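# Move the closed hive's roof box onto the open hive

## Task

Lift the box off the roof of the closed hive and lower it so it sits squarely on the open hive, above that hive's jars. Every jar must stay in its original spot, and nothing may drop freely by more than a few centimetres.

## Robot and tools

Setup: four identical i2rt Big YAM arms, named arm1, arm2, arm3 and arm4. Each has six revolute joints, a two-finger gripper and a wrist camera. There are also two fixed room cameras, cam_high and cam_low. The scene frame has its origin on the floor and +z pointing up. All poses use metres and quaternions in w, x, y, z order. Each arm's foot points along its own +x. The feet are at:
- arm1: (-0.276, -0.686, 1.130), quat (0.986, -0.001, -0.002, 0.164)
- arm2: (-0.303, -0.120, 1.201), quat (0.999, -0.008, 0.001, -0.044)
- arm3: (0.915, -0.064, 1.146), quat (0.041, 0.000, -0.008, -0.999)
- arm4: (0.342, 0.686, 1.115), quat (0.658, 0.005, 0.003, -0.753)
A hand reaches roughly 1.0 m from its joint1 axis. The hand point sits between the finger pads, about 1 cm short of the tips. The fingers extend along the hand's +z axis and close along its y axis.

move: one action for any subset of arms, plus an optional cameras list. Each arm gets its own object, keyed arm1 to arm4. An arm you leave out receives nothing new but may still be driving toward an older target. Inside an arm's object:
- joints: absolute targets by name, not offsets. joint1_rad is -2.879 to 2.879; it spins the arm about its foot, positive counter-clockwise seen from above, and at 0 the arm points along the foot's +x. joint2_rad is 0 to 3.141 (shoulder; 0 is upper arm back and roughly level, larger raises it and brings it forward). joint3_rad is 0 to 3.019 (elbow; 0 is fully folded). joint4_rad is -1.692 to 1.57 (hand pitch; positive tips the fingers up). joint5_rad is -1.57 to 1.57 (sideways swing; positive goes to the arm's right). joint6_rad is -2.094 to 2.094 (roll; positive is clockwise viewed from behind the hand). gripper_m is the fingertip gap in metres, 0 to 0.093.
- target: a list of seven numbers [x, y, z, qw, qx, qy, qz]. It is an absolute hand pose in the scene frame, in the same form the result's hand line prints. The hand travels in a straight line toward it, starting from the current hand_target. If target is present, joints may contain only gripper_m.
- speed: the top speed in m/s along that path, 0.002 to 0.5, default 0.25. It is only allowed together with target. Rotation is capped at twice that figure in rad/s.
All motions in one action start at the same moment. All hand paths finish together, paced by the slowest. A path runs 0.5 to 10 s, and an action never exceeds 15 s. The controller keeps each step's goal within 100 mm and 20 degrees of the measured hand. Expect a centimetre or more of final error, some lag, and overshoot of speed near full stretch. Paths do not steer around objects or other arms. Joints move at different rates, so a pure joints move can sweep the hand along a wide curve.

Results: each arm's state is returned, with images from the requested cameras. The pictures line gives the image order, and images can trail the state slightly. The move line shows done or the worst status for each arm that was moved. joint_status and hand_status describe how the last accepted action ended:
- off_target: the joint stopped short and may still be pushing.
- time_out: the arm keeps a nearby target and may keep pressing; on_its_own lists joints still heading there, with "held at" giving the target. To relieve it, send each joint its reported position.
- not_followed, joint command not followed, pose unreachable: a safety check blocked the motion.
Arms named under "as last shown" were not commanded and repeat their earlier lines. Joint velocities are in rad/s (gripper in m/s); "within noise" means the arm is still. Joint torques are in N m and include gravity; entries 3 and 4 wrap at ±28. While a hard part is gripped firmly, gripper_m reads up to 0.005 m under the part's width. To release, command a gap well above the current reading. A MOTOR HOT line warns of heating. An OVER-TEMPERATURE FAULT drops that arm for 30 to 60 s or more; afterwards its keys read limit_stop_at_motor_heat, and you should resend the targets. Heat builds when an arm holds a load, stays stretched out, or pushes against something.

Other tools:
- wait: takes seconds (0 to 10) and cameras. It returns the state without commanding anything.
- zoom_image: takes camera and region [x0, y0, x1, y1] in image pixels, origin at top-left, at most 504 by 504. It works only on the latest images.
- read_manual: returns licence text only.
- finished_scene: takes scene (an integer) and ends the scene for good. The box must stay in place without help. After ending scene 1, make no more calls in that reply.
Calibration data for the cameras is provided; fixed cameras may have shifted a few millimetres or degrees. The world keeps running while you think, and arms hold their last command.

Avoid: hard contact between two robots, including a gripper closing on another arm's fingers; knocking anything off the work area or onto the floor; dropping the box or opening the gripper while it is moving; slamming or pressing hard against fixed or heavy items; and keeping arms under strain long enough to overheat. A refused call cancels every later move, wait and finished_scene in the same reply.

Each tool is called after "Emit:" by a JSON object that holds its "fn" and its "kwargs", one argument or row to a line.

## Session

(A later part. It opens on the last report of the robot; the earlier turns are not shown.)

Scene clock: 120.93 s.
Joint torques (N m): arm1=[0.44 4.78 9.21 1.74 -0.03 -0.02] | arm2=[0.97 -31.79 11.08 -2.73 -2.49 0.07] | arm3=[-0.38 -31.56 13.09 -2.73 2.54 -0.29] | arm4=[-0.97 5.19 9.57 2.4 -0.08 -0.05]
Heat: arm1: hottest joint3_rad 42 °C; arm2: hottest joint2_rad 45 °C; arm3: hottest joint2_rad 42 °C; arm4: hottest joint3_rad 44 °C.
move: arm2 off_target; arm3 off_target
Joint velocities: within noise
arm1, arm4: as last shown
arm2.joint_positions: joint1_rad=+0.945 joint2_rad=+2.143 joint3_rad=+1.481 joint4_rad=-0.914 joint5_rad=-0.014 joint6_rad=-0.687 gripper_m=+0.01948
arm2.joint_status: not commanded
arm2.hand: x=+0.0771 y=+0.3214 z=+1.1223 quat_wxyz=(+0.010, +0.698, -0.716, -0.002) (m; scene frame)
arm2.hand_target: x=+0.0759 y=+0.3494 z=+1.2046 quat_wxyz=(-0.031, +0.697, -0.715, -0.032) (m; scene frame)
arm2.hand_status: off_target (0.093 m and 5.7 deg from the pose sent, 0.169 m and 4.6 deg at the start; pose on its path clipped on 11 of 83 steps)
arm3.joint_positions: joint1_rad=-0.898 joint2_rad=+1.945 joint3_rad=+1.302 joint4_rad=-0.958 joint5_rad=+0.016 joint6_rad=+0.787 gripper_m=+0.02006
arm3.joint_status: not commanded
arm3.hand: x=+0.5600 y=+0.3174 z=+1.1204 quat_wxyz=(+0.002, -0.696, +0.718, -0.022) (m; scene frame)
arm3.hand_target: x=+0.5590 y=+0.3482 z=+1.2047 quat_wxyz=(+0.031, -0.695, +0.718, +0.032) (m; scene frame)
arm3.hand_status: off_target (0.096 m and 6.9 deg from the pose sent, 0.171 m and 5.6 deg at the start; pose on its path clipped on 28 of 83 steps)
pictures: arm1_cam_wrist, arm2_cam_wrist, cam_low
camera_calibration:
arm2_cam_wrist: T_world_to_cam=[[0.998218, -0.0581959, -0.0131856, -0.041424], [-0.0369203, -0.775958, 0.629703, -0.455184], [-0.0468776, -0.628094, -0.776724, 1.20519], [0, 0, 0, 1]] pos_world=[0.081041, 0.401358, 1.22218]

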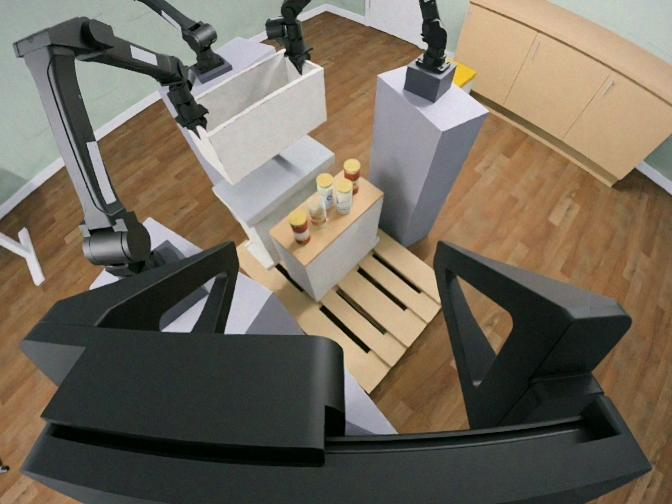

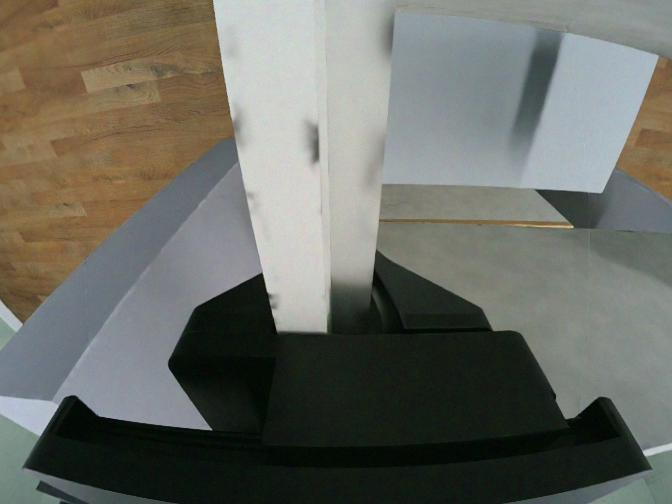

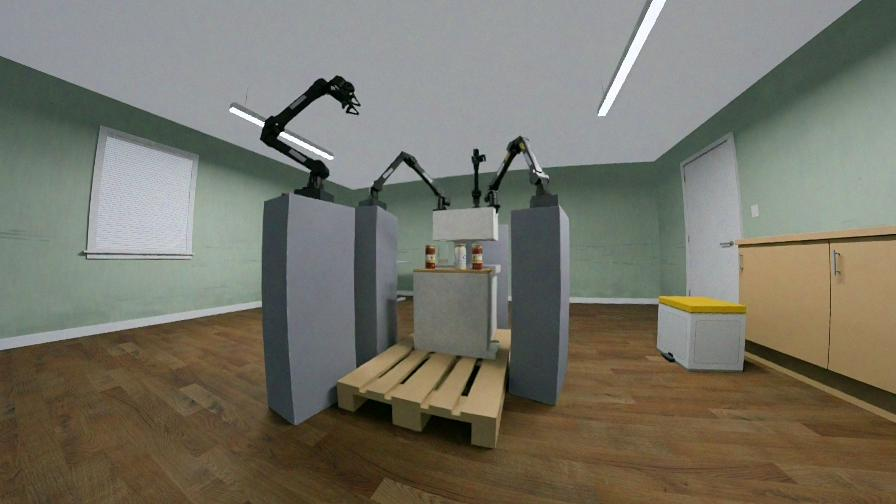

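Emit:
{"fn": "move", "kwargs": {
  "arm2": {"target":[0.077,0.26,1.225,-0.0304,0.696,-0.716,-0.0313],"speed":0.05},
  "arm3": {"target":[0.557,0.26,1.225,-0.0304,0.696,-0.716,-0.0313],"speed":0.05},
  "cameras": ["cam_low","arm1_cam_wrist","arm2_cam_wrist","arm3_cam_wrist"]
}}

Emit:
{"fn": "zoom_image", "kwargs": {
  "camera": "cam_low",
  "region": [400, 190, 520, 280]
}}

Scene clock: 126.67 s.
Joint torques (N m): arm1=[0.56 4.78 9.2 1.73 -0.04 -0.02] | arm2=[-0.32 -28.04 9.05 -1.25 -2.17 0] | arm3=[0.97 -28.22 10.14 -2.17 2.56 -0.07] | arm4=[-1.2 5.36 9.62 2.33 -0.06 -0.06]
Heat: arm1: hottest joint3_rad 42 °C; arm2: hottest joint2_rad 46 °C; arm3: hottest joint2_rad 43 °C; arm4: hottest joint3_rad 44 °C.
move: arm2 off_target; arm3 off_target
Joint velocities: within noise
arm1, arm4: as last shown
arm2.joint_positions: joint1_rad=+0.852 joint2_rad=+1.961 joint3_rad=+1.283 joint4_rad=-0.898 joint5_rad=-0.029 joint6_rad=-0.790 gripper_m=+0.01949
arm2.joint_status: not commanded
arm2.hand: x=+0.0723 y=+0.2456 z=+1.1616 quat_wxyz=(+0.009, +0.701, -0.713, -0.010) (m; scene frame)
arm2.hand_target: x=+0.0764 y=+0.2588 z=+1.2211 quat_wxyz=(-0.030, +0.697, -0.716, -0.031) (m; scene frame)
arm2.hand_status: off_target (0.065 m and 5.2 deg from the pose sent, 0.120 m and 5.7 deg at the start)
arm3.joint_positions: joint1_rad=-0.784 joint2_rad=+1.781 joint3_rad=+1.158 joint4_rad=-0.962 joint5_rad=+0.023 joint6_rad=+0.895 gripper_m=+0.02006
arm3.joint_status: not commanded
arm3.hand: x=+0.5560 y=+0.2453 z=+1.1565 quat_wxyz=(+0.007, -0.698, +0.716, -0.012) (m; scene frame)
arm3.hand_target: x=+0.5575 y=+0.2587 z=+1.2197 quat_wxyz=(+0.030, -0.696, +0.717, +0.032) (m; scene frame)
arm3.hand_status: off_target (0.070 m and 5.7 deg from the pose sent, 0.119 m and 6.9 deg at the start)
pictures: arm1_cam_wrist, arm2_cam_wrist, arm3_cam_wrist, cam_low
camera_calibration:
arm2_cam_wrist: T_world_to_cam=[[0.998532, -0.0483576, -0.0244127, -0.0299156], [-0.0228048, -0.78404, 0.620291, -0.52702], [-0.0491363, -0.618823, -0.783992, 1.19419], [0, 0, 0, 1]] pos_world=[0.0765313, 0.324342, 1.26241]
arm3_cam_wrist: T_world_to_cam=[[0.999623, -0.0203401, 0.0184579, -0.571447], [-0.0273142, -0.806856, 0.590117, -0.466002], [0.00288978, -0.590398, -0.807107, 1.20263], [0, 0, 0, 1]] pos_world=[0.555028, 0.322409, 1.25619]

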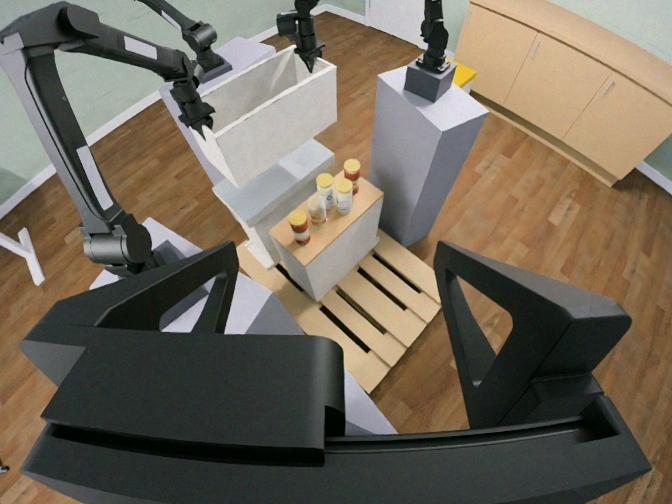

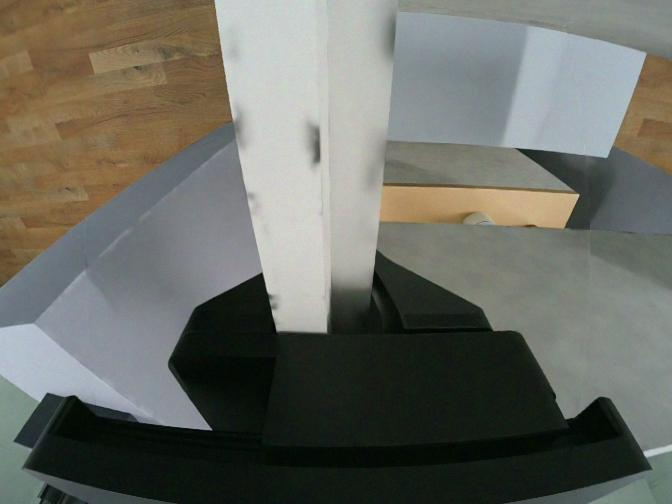

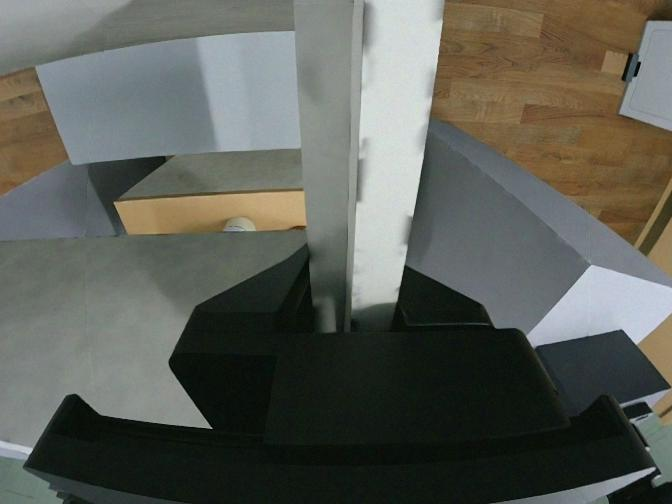

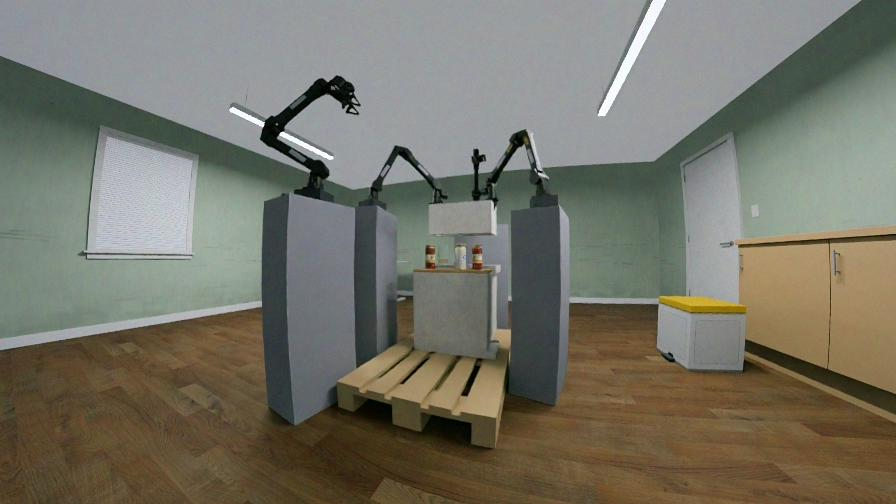

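Scaled by 4.200.

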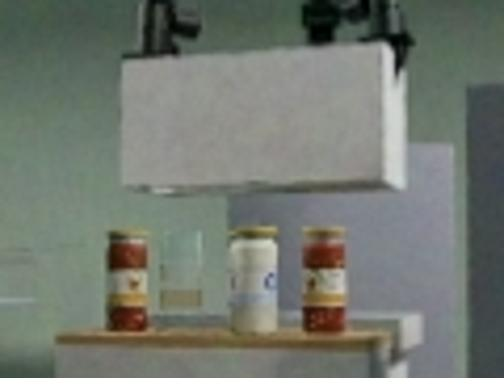

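Emit:
{"fn": "move", "kwargs": {
  "arm2": {"target":[0.077,0.12,1.20,-0.0304,0.696,-0.716,-0.0313],"speed":0.06},
  "arm3": {"target":[0.557,0.12,1.20,-0.0304,0.696,-0.716,-0.0313],"speed":0.06},
  "cameras": ["cam_low","arm1_cam_wrist","arm2_cam_wrist","arm3_cam_wrist"]
}}

Emit:
{"fn": "zoom_image", "kwargs": {
  "camera": "cam_low",
  "region": [400, 190, 520, 280]
}}

Scene clock: 131.27 s.
Joint torques (N m): arm1=[0.56 4.84 9.21 1.76 -0.03 -0.01] | arm2=[-0.85 -22.3 7.69 -1.4 -1.8 -0.06] | arm3=[1.49 -21.95 8.98 -1.7 1.99 -0.07] | arm4=[-1.38 4.84 9.61 2.58 -0.07 -0.04]
Heat: arm1: hottest joint3_rad 42 °C; arm2: hottest joint2_rad 46 °C; arm3: hottest joint2_rad 43 °C; arm4: hottest joint3_rad 44 °C.
move: arm2 off_target; arm3 off_target
Joint velocities: within noise
arm1, arm4: as last shown
arm2.joint_positions: joint1_rad=+0.624 joint2_rad=+1.800 joint3_rad=+1.004 joint4_rad=-0.765 joint5_rad=-0.053 joint6_rad=-1.016 gripper_m=+0.01951
arm2.joint_status: not commanded
arm2.hand: x=+0.0739 y=+0.1133 z=+1.1596 quat_wxyz=(-0.004, +0.700, -0.714, -0.020) (m; scene frame)
arm2.hand_target: x=+0.0769 y=+0.1198 z=+1.1974 quat_wxyz=(-0.031, +0.697, -0.716, -0.031) (m; scene frame)
arm2.hand_status: off_target (0.041 m and 3.3 deg from the pose sent, 0.131 m and 5.2 deg at the start)
arm3.joint_positions: joint1_rad=-0.516 joint2_rad=+1.614 joint3_rad=+0.919 joint4_rad=-0.889 joint5_rad=+0.052 joint6_rad=+1.167 gripper_m=+0.02006
arm3.joint_status: not commanded
arm3.hand: x=+0.5597 y=+0.1111 z=+1.1564 quat_wxyz=(+0.021, -0.697, +0.717, -0.003) (m; scene frame)
arm3.hand_target: x=+0.5571 y=+0.1194 z=+1.1968 quat_wxyz=(+0.030, -0.696, +0.717, +0.031) (m; scene frame)
arm3.hand_status: off_target (0.045 m and 4.1 deg from the pose sent, 0.133 m and 5.7 deg at the start)
pictures: arm1_cam_wrist, arm2_cam_wrist, arm3_cam_wrist, cam_low
camera_calibration:
arm2_cam_wrist: T_world_to_cam=[[0.998545, -0.0500917, -0.0199529, -0.0429631], [-0.0284666, -0.804031, 0.593905, -0.596172], [-0.0457925, -0.592473, -0.804288, 1.13117], [0, 0, 0, 1]] pos_world=[0.0777286, 0.188694, 1.263]
arm3_cam_wrist: T_world_to_cam=[[0.999357, -0.0245809, 0.0260842, -0.586048], [-0.0350003, -0.826044, 0.562518, -0.535728], [0.0077195, -0.56307, -0.826373, 1.13986], [0, 0, 0, 1]] pos_world=[0.558122, 0.184883, 1.2586]

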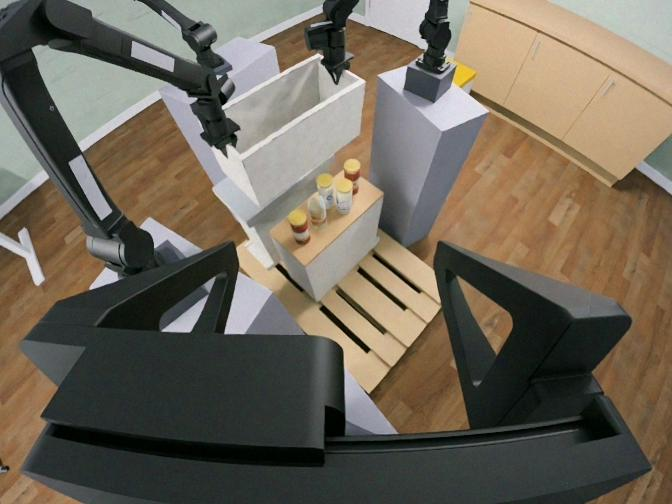

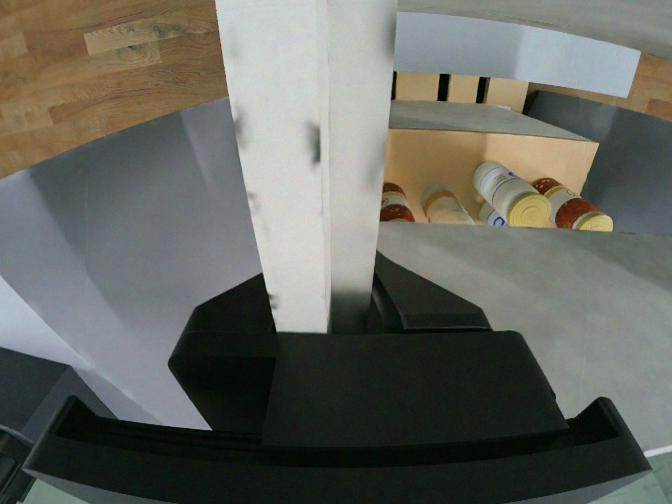

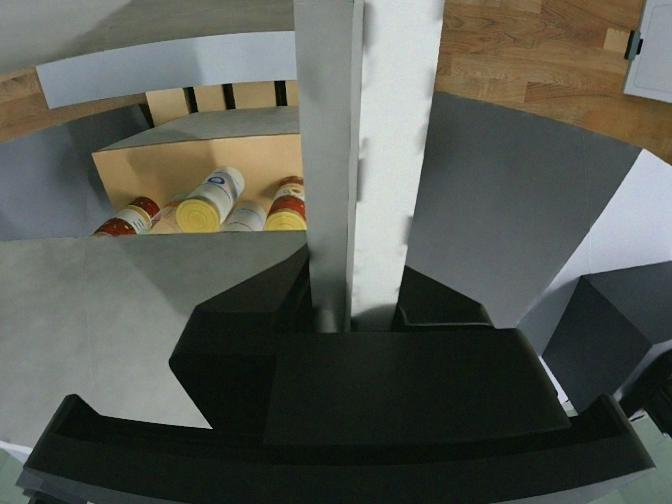

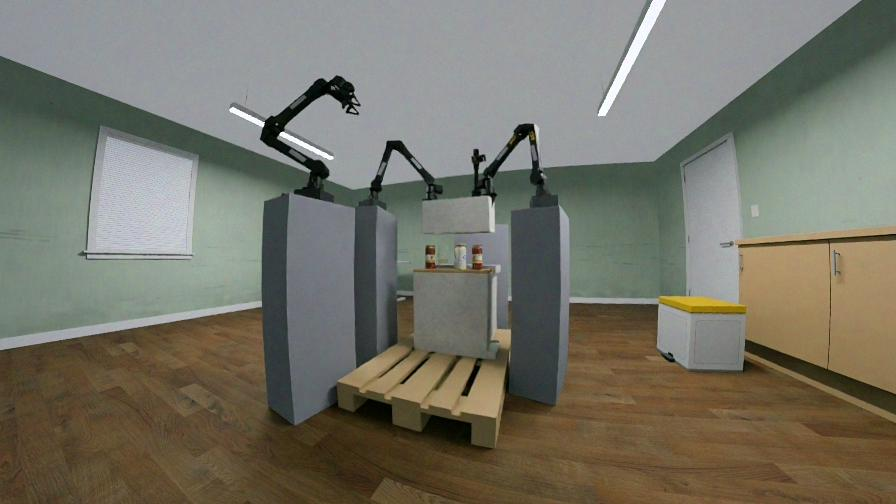

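Scaled by 4.200.

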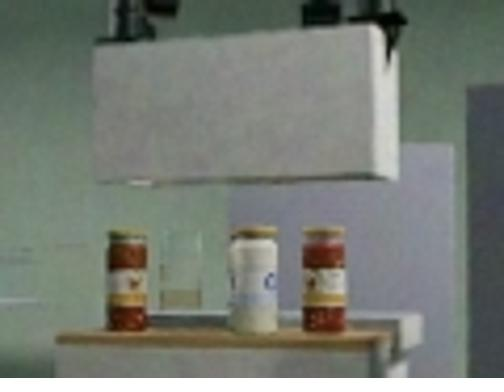

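Emit:
{"fn": "move", "kwargs": {
  "arm2": {"target":[0.077,-0.01,1.185,-0.0213,0.696,-0.717,-0.0219],"speed":0.06},
  "arm3": {"target":[0.555,-0.01,1.185,-0.0213,0.696,-0.717,-0.0219],"speed":0.06}
}}

Emit:
{"fn": "zoom_image", "kwargs": {
  "camera": "cam_low",
  "region": [400, 180, 520, 280]
}}

Emit:
{"fn": "zoom_image", "kwargs": {
  "camera": "arm1_cam_wrist",
  "region": [200, 50, 440, 310]
}}

Emit:
{"fn": "zoom_image", "kwargs": {
  "camera": "arm4_cam_wrist",
  "region": [340, 230, 540, 430]
}}

Scene clock: 137.43 s.
Joint torques (N m): arm1=[0.44 4.84 9.21 1.74 -0.03 -0.02] | arm2=[-0.85 -18.96 7.13 -1.42 -1.03 -0.17] | arm3=[2.02 -19.02 8.75 -1.88 1.18 -0.03] | arm4=[-1.79 5.54 9.54 2.51 -0.09 -0.06]
Heat: arm1: hottest joint3_rad 42 °C; arm2: hottest joint2_rad 45 °C; arm3: hottest joint2_rad 42 °C; arm4: hottest joint3_rad 44 °C.
move: arm2 off_target; arm3 off_target
Joint velocities: within noise
arm1, arm4: as last shown
arm2.joint_positions: joint1_rad=+0.351 joint2_rad=+1.721 joint3_rad=+0.856 joint4_rad=-0.713 joint5_rad=-0.057 joint6_rad=-1.285 gripper_m=+0.01956
arm2.joint_status: not commanded
arm2.hand: x=+0.0726 y=-0.0101 z=+1.1548 quat_wxyz=(-0.004, +0.699, -0.715, -0.022) (m; scene frame)
arm2.hand_target: x=+0.0770 y=-0.0099 z=+1.1830 quat_wxyz=(-0.022, +0.696, -0.717, -0.022) (m; scene frame)
arm2.hand_status: off_target (0.031 m and 2.0 deg from the pose sent, 0.126 m and 2.1 deg at the start)
arm3.joint_positions: joint1_rad=-0.201 joint2_rad=+1.556 joint3_rad=+0.818 joint4_rad=-0.863 joint5_rad=+0.055 joint6_rad=+1.486 gripper_m=+0.02007
arm3.joint_status: not commanded
arm3.hand: x=+0.5597 y=-0.0116 z=+1.1505 quat_wxyz=(+0.025, -0.695, +0.718, -0.001) (m; scene frame)
arm3.hand_target: x=+0.5551 y=-0.0101 z=+1.1824 quat_wxyz=(+0.021, -0.696, +0.717, +0.022) (m; scene frame)
arm3.hand_status: off_target (0.035 m and 2.6 deg from the pose sent, 0.125 m and 2.9 deg at the start)
pictures: arm1_cam_wrist, arm2_cam_wrist, arm3_cam_wrist, arm4_cam_wrist, cam_high, cam_low
camera_calibration:
arm2_cam_wrist: T_world_to_cam=[[0.998283, -0.05384, -0.023062, -0.0443847], [-0.0297481, -0.805243, 0.592198, -0.690519], [-0.0504544, -0.590495, -0.805462, 1.05592], [0, 0, 0, 1]] pos_world=[0.0770426, 0.0650896, 1.2584]
arm3_cam_wrist: T_world_to_cam=[[0.999203, -0.028404, 0.0280517, -0.591092], [-0.0392033, -0.830797, 0.555193, -0.623033], [0.00753554, -0.55585, -0.831249, 1.07166], [0, 0, 0, 1]] pos_world=[0.55812, 0.0612769, 1.2533]

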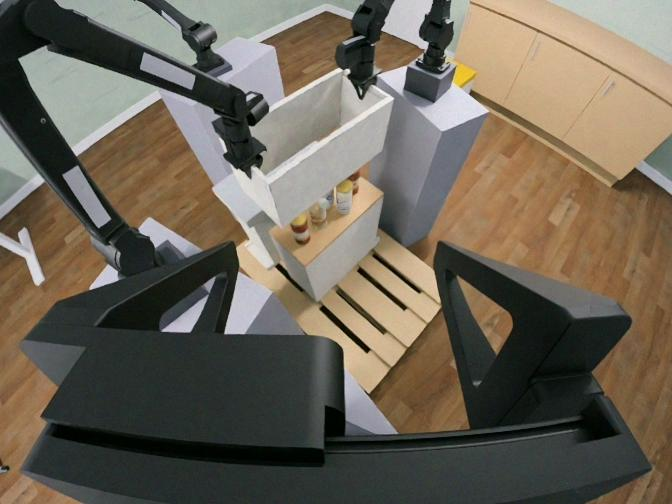

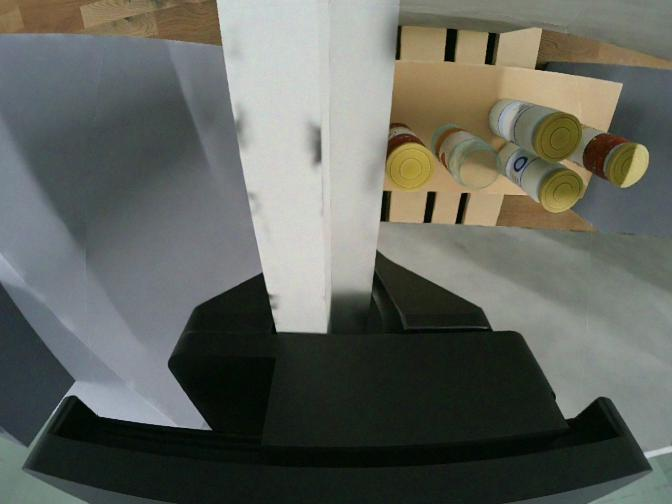

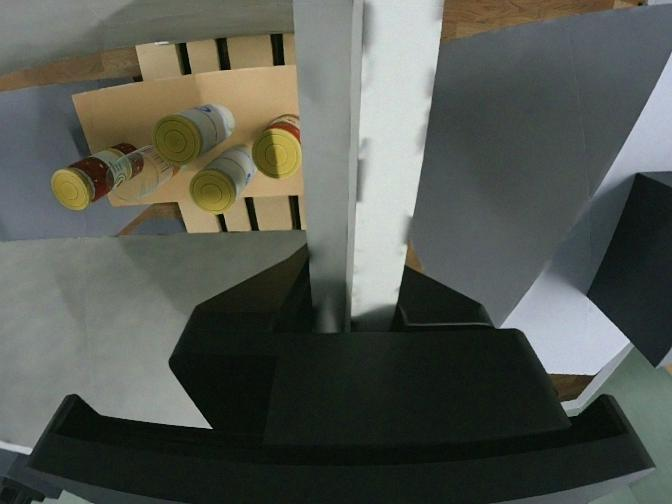

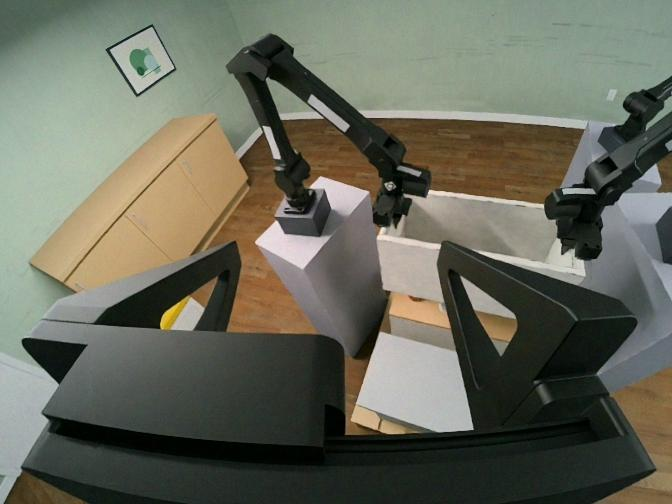

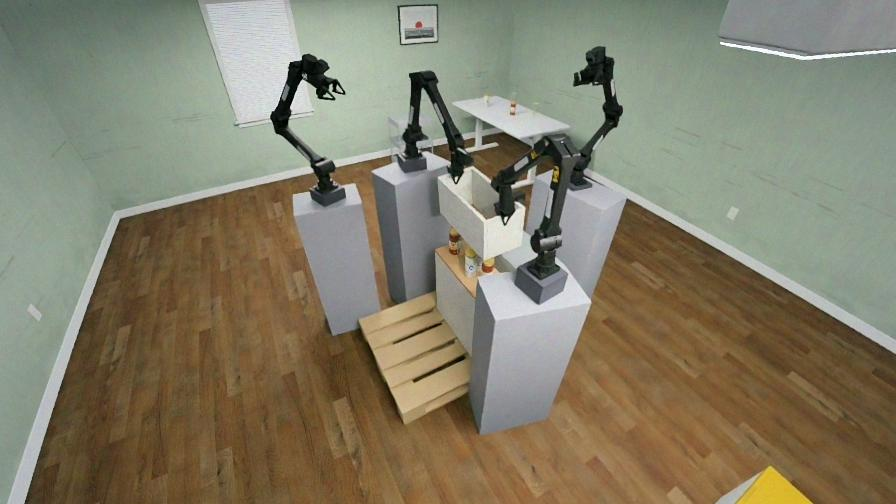

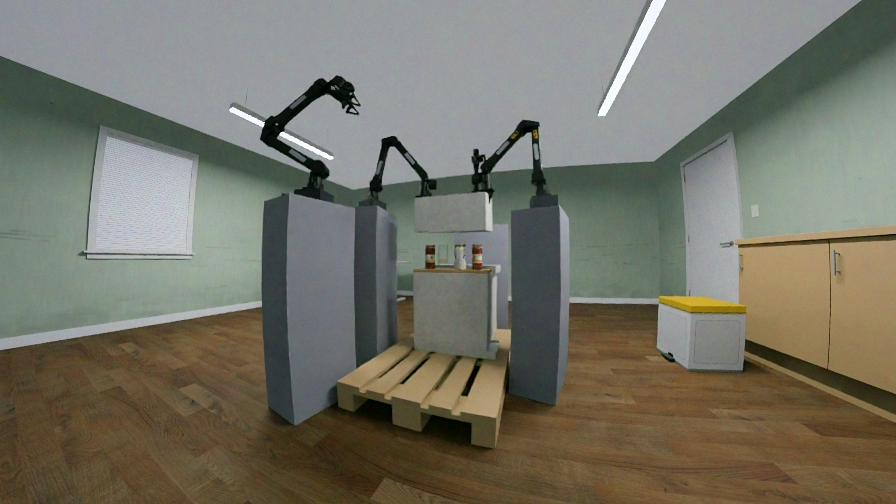

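Scaled by 4.200.

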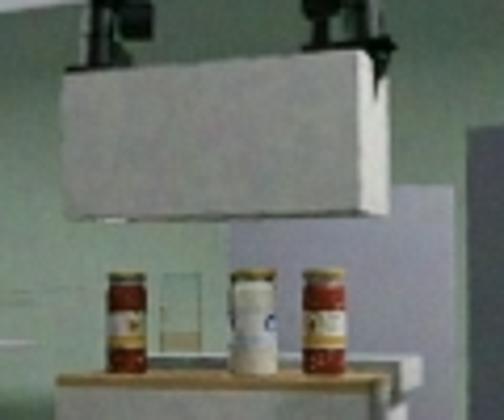

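Scaled by 1.938 from the camera's 672x504 image, which has a finer 960x720 frame.

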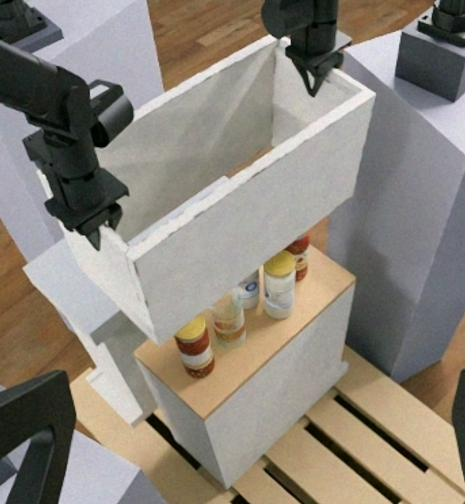

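Scaled by 2.520 from the camera's 672x504 image, which has a finer 960x720 frame.

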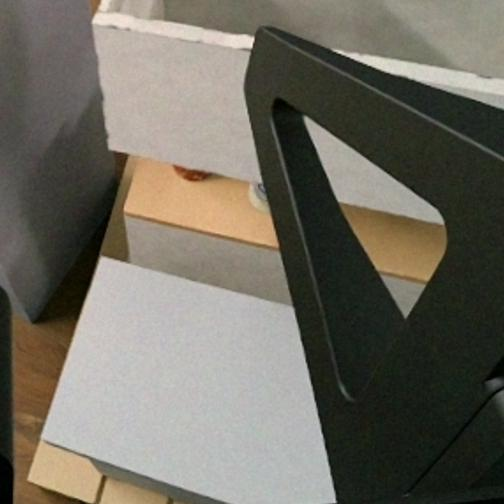

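Emit:
{"fn": "move", "kwargs": {
  "arm2": {"target":[0.079,-0.067,1.185,-0.018,0.707,-0.707,-0.018],"speed":0.05},
  "arm3": {"target":[0.557,-0.051,1.187,-0.018,0.707,-0.707,-0.018],"speed":0.05},
  "cameras": ["arm1_cam_wrist","arm2_cam_wrist","arm3_cam_wrist","cam_low"]
}}

Emit:
{"fn": "zoom_image", "kwargs": {
  "camera": "arm1_cam_wrist",
  "region": [200, 80, 440, 320]
}}

Emit:
{"fn": "zoom_image", "kwargs": {
  "camera": "arm2_cam_wrist",
  "region": [340, 0, 672, 260]
}}

Emit:
{"fn": "zoom_image", "kwargs": {
  "camera": "arm3_cam_wrist",
  "region": [0, 0, 332, 260]
}}

Emit:
{"fn": "zoom_image", "kwargs": {
  "camera": "cam_low",
  "region": [400, 180, 520, 280]
}}

Scene clock: 156.80 s.
Joint torques (N m): arm1=[0.56 4.84 9.21 1.73 -0.03 -0.02] | arm2=[-1.32 -18.67 7.39 -1.92 -0.76 -0.17] | arm3=[2.02 -19.08 9.17 -2.43 0.72 0.02] | arm4=[-1.2 5.3 9.59 2.47 -0.05 -0.04]
Heat: arm1: hottest joint3_rad 42 °C; arm2: hottest joint2_rad 43 °C; arm3: hottest joint2_rad 40 °C; arm4: hottest joint3_rad 44 °C.
move: arm2 off_target; arm3 off_target
Joint velocities: within noise
arm1, arm4: as last shown
arm2.joint_positions: joint1_rad=+0.212 joint2_rad=+1.708 joint3_rad=+0.831 joint4_rad=-0.708 joint5_rad=-0.055 joint6_rad=-1.454 gripper_m=+0.01957
arm2.joint_status: not commanded
arm2.hand: x=+0.0745 y=-0.0645 z=+1.1542 quat_wxyz=(-0.005, +0.710, -0.704, -0.021) (m; scene frame)
arm2.hand_target: x=+0.0789 y=-0.0669 z=+1.1827 quat_wxyz=(-0.018, +0.707, -0.707, -0.018) (m; scene frame)
arm2.hand_status: off_target (0.031 m and 1.7 deg from the pose sent, 0.065 m and 2.1 deg at the start)
arm3.joint_positions: joint1_rad=-0.093 joint2_rad=+1.547 joint3_rad=+0.804 joint4_rad=-0.860 joint5_rad=+0.055 joint6_rad=+1.560 gripper_m=+0.02007
arm3.joint_status: not commanded
arm3.hand: x=+0.5612 y=-0.0504 z=+1.1502 quat_wxyz=(+0.025, -0.707, +0.706, +0.001) (m; scene frame)
arm3.hand_target: x=+0.5571 y=-0.0510 z=+1.1840 quat_wxyz=(+0.017, -0.707, +0.707, +0.018) (m; scene frame)
arm3.hand_status: off_target (0.037 m and 2.1 deg from the pose sent, 0.054 m and 3.0 deg at the start)
pictures: arm1_cam_wrist, arm2_cam_wrist, arm3_cam_wrist, cam_low
camera_calibration:
arm2_cam_wrist: T_world_to_cam=[[0.999499, -0.0232419, -0.0214655, -0.0490754], [-0.00603019, -0.805986, 0.591904, -0.735337], [-0.0310578, -0.591478, -0.805723, 1.0222], [0, 0, 0, 1]] pos_world=[0.0763639, 0.0107953, 1.2578]
arm3_cam_wrist: T_world_to_cam=[[0.999649, 0.00603887, 0.0257836, -0.589666], [-0.00923007, -0.833138, 0.552989, -0.669474], [0.0248207, -0.553033, -0.83279, 1.04202], [0, 0, 0, 1]] pos_world=[0.557416, 0.0220685, 1.2532]

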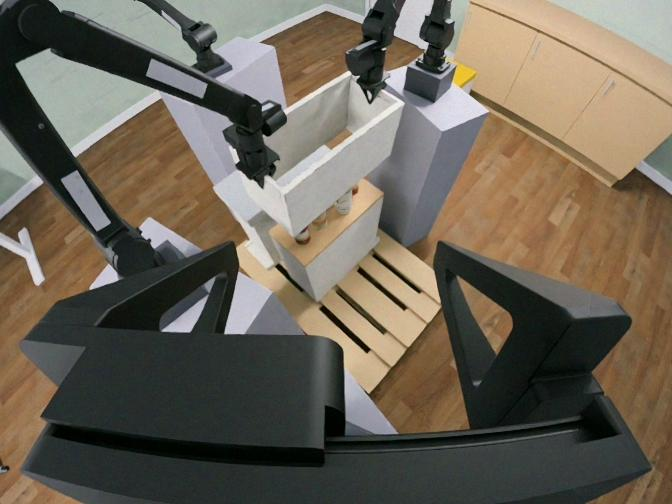

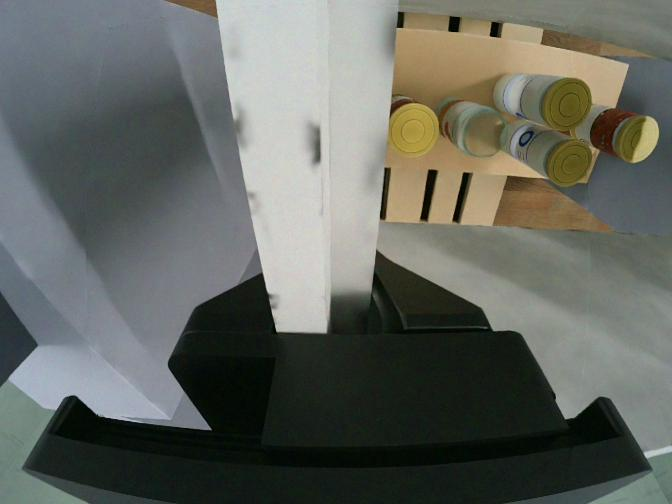

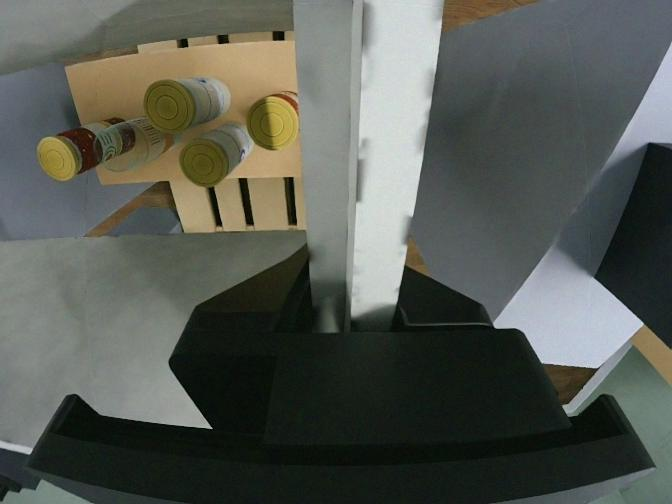

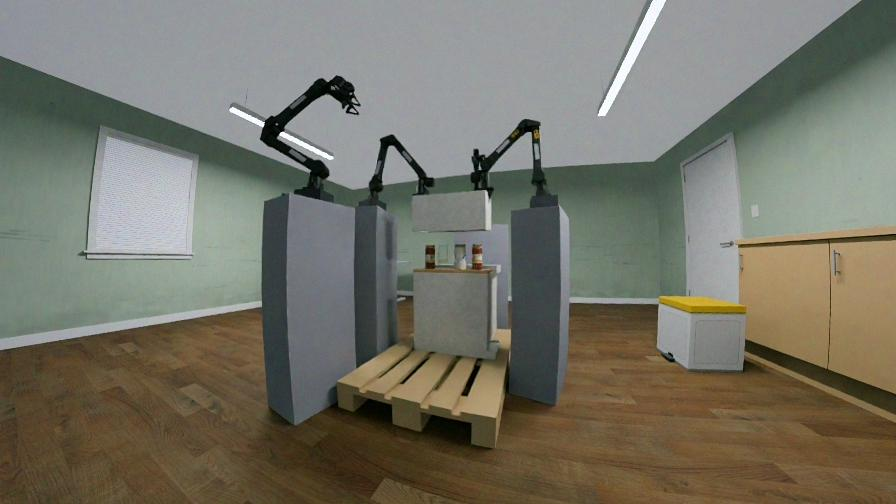

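Scaled by 2.100 from the camera's 672x504 image, which has a finer 960x720 frame.

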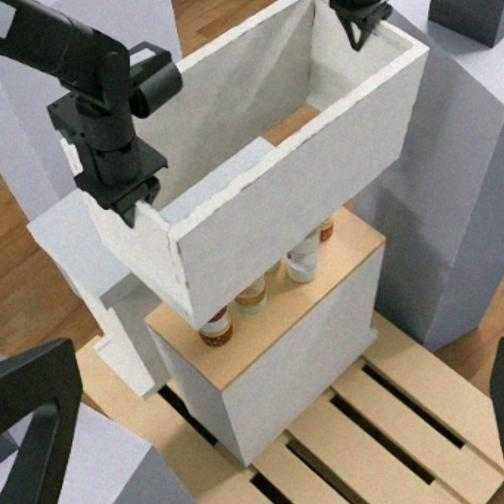

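Scaled by 1.518 from the camera's 672x504 image, which has a finer 960x720 frame.

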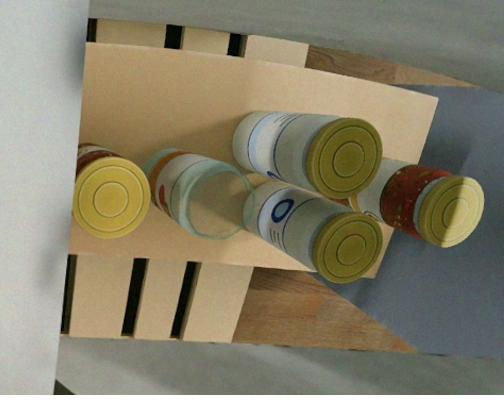

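Scaled by 1.518 from the camera's 672x504 image, which has a finer 960x720 frame.

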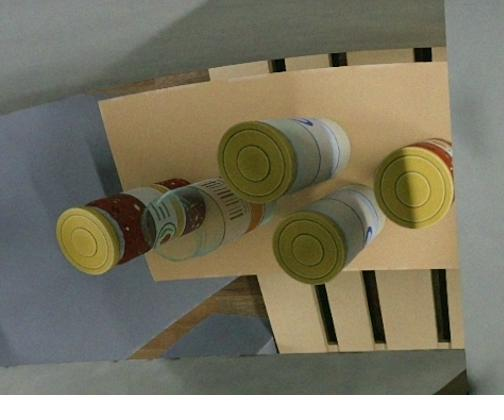

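Scaled by 4.200.

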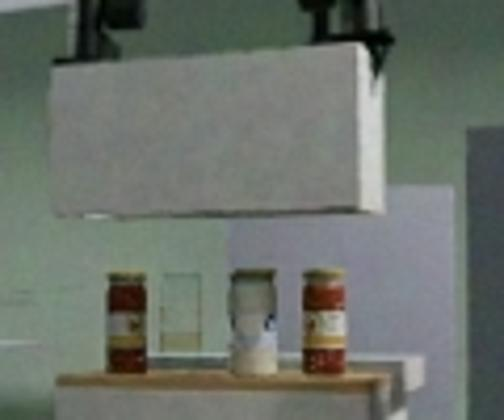

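Emit:
{"fn": "move", "kwargs": {
  "arm2": {"target":[0.088,-0.071,1.14,-0.018,0.707,-0.707,-0.018],"speed":0.05},
  "arm3": {"target":[0.566,-0.055,1.144,-0.018,0.707,-0.707,-0.018],"speed":0.05},
  "cameras": ["arm1_cam_wrist","arm2_cam_wrist","arm3_cam_wrist","cam_low"]
}}

Emit:
{"fn": "zoom_image", "kwargs": {
  "camera": "arm1_cam_wrist",
  "region": [200, 80, 440, 320]
}}

Emit:
{"fn": "zoom_image", "kwargs": {
  "camera": "arm2_cam_wrist",
  "region": [340, 0, 672, 260]
}}

Emit:
{"fn": "zoom_image", "kwargs": {
  "camera": "arm3_cam_wrist",
  "region": [0, 0, 332, 260]
}}

Emit:
{"fn": "zoom_image", "kwargs": {
  "camera": "cam_low",
  "region": [400, 180, 520, 280]
}}

Scene clock: 181.27 s.
Joint torques (N m): arm1=[0.5 4.84 9.21 1.73 -0.03 -0.02] | arm2=[-1.44 -15.5 6.95 -0.95 -0.69 -0.22] | arm3=[2.14 -15.5 7.56 -0.99 0.66 0.06] | arm4=[-0.85 4.66 9.59 2.37 -0.09 -0.05]
Heat: arm1: hottest joint3_rad 43 °C; arm2: hottest joint2_rad 44 °C; arm3: hottest joint2_rad 40 °C; arm4: hottest joint3_rad 45 °C.
move: arm2 off_target; arm3 off_target
Joint velocities: within noise
arm1.joint_positions: joint1_rad=+0.160 joint2_rad=+0.523 joint3_rad=+1.332 joint4_rad=-1.337 joint5_rad=-0.240 joint6_rad=-0.115 gripper_m=+0.09396
arm1.joint_status: not commanded
arm1.hand: x=-0.1193 y=-0.5546 z=+1.6626 quat_wxyz=(-0.468, +0.314, -0.803, -0.193) (m; scene frame)
arm1.hand_target: x=-0.1218 y=-0.5559 z=+1.6734 quat_wxyz=(-0.479, +0.313, -0.797, -0.194) (m; scene frame)
arm1.hand_status: not commanded
arm2.joint_positions: joint1_rad=+0.200 joint2_rad=+1.784 joint3_rad=+0.829 joint4_rad=-0.611 joint5_rad=-0.056 joint6_rad=-1.463 gripper_m=+0.01954
arm2.joint_status: not commanded
arm2.hand: x=+0.0836 y=-0.0683 z=+1.1261 quat_wxyz=(-0.013, +0.709, -0.705, -0.016) (m; scene frame)
arm2.hand_target: x=+0.0880 y=-0.0710 z=+1.1396 quat_wxyz=(-0.018, +0.707, -0.707, -0.018) (m; scene frame)
arm2.hand_status: off_target (0.015 m and 0.7 deg from the pose sent, 0.021 m and 1.6 deg at the start)
arm3.joint_positions: joint1_rad=-0.085 joint2_rad=+1.573 joint3_rad=+0.747 joint4_rad=-0.764 joint5_rad=+0.056 joint6_rad=+1.565 gripper_m=+0.02007
arm3.joint_status: not commanded
arm3.hand: x=+0.5706 y=-0.0534 z=+1.1259 quat_wxyz=(+0.022, -0.708, +0.706, +0.007) (m; scene frame)
arm3.hand_target: x=+0.5660 y=-0.0550 z=+1.1432 quat_wxyz=(+0.018, -0.707, +0.707, +0.018) (m; scene frame)
arm3.hand_status: off_target (0.019 m and 1.4 deg from the pose sent, 0.009 m and 2.1 deg at the start)
arm4.joint_positions: joint1_rad=+0.333 joint2_rad=+0.514 joint3_rad=+1.416 joint4_rad=-1.197 joint5_rad=-0.210 joint6_rad=+0.151 gripper_m=+0.09396
arm4.joint_status: not commanded
arm4.hand: x=+0.4139 y=+0.4949 z=+1.7178 quat_wxyz=(-0.532, -0.509, -0.622, +0.266) (m; scene frame)
arm4.hand_target: x=+0.4129 y=+0.4996 z=+1.7275 quat_wxyz=(-0.539, -0.504, -0.618, +0.272) (m; scene frame)
arm4.hand_status: not commanded
pictures: arm1_cam_wrist, arm2_cam_wrist, arm3_cam_wrist, cam_low
camera_calibration:
arm2_cam_wrist: T_world_to_cam=[[0.999642, -0.0266912, -0.00185769, -0.0812545], [-0.0204864, -0.808222, 0.588521, -0.716989], [-0.0172097, -0.588272, -0.80848, 0.999782], [0, 0, 0, 1]] pos_world=[0.0837428, 0.00648891, 1.23012]
arm3_cam_wrist: T_world_to_cam=[[0.99988, 0.0084891, 0.0129527, -0.583939], [-0.0000641343, -0.8341, 0.551613, -0.662131], [0.0154866, -0.551547, -0.834, 1.02674], [0, 0, 0, 1]] pos_world=[0.567926, 0.0189666, 1.2291]

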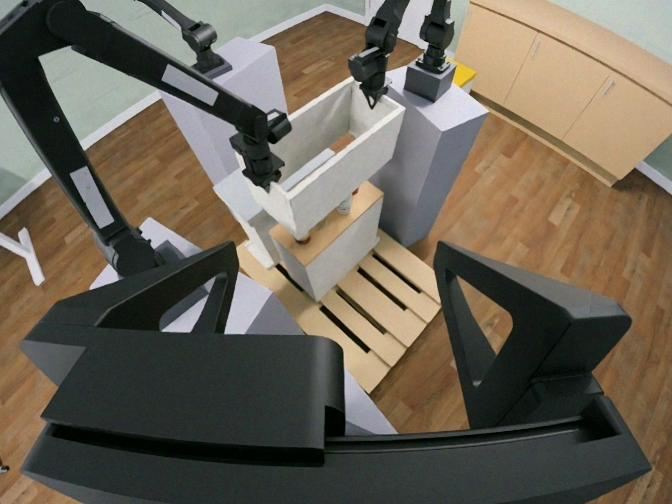

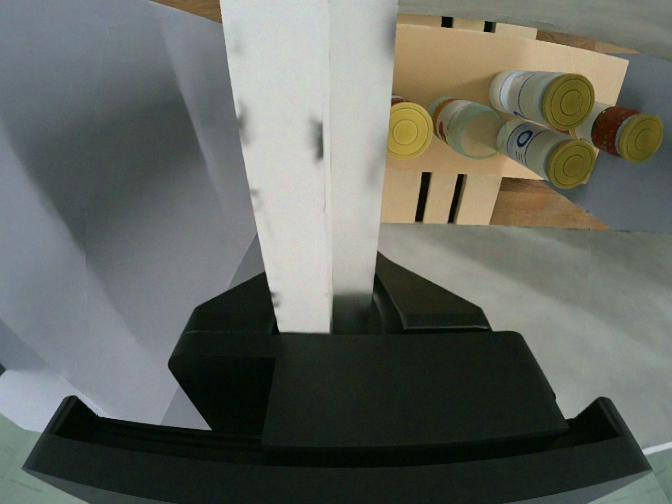

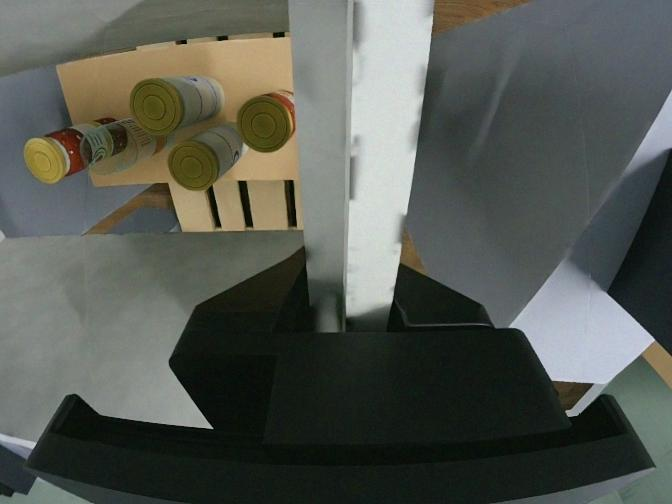

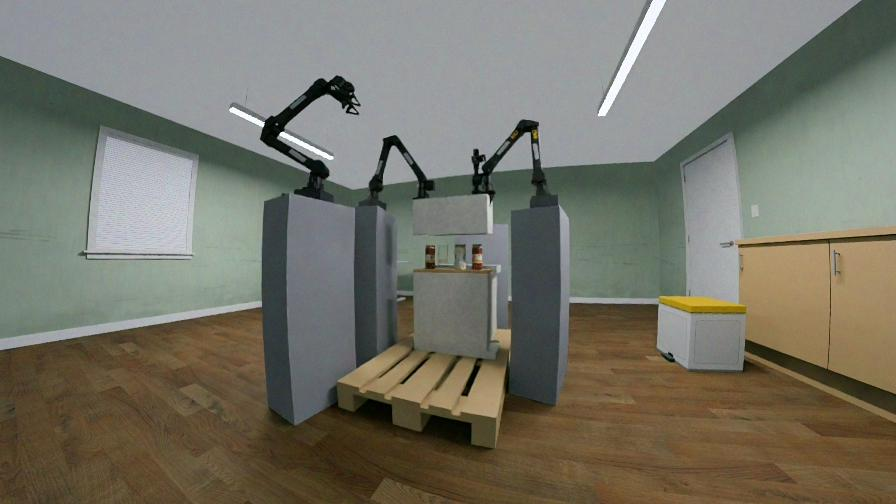

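Scaled by 2.100 from the camera's 672x504 image, which has a finer 960x720 frame.

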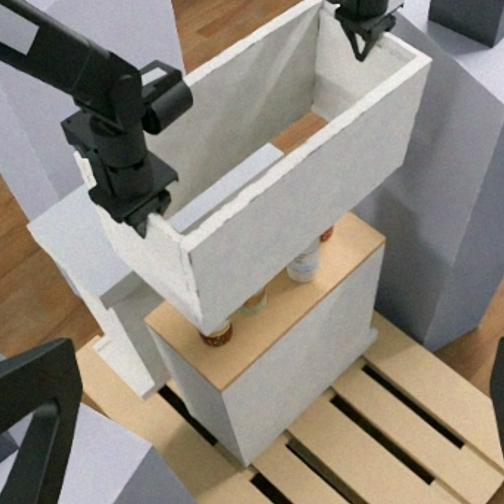

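Scaled by 1.518 from the camera's 672x504 image, which has a finer 960x720 frame.

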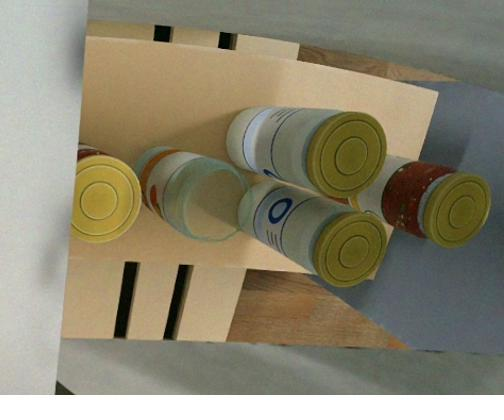

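Scaled by 1.518 from the camera's 672x504 image, which has a finer 960x720 frame.

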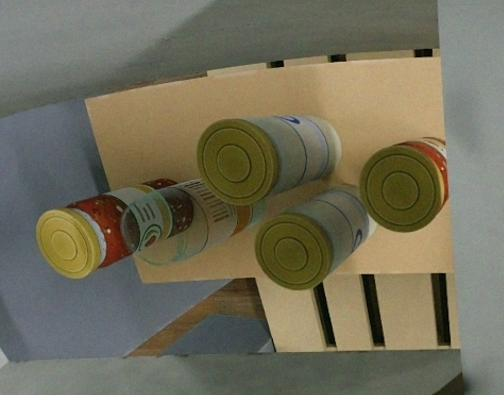

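Scaled by 4.200.

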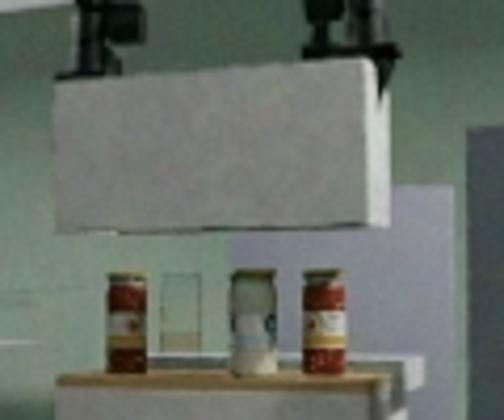

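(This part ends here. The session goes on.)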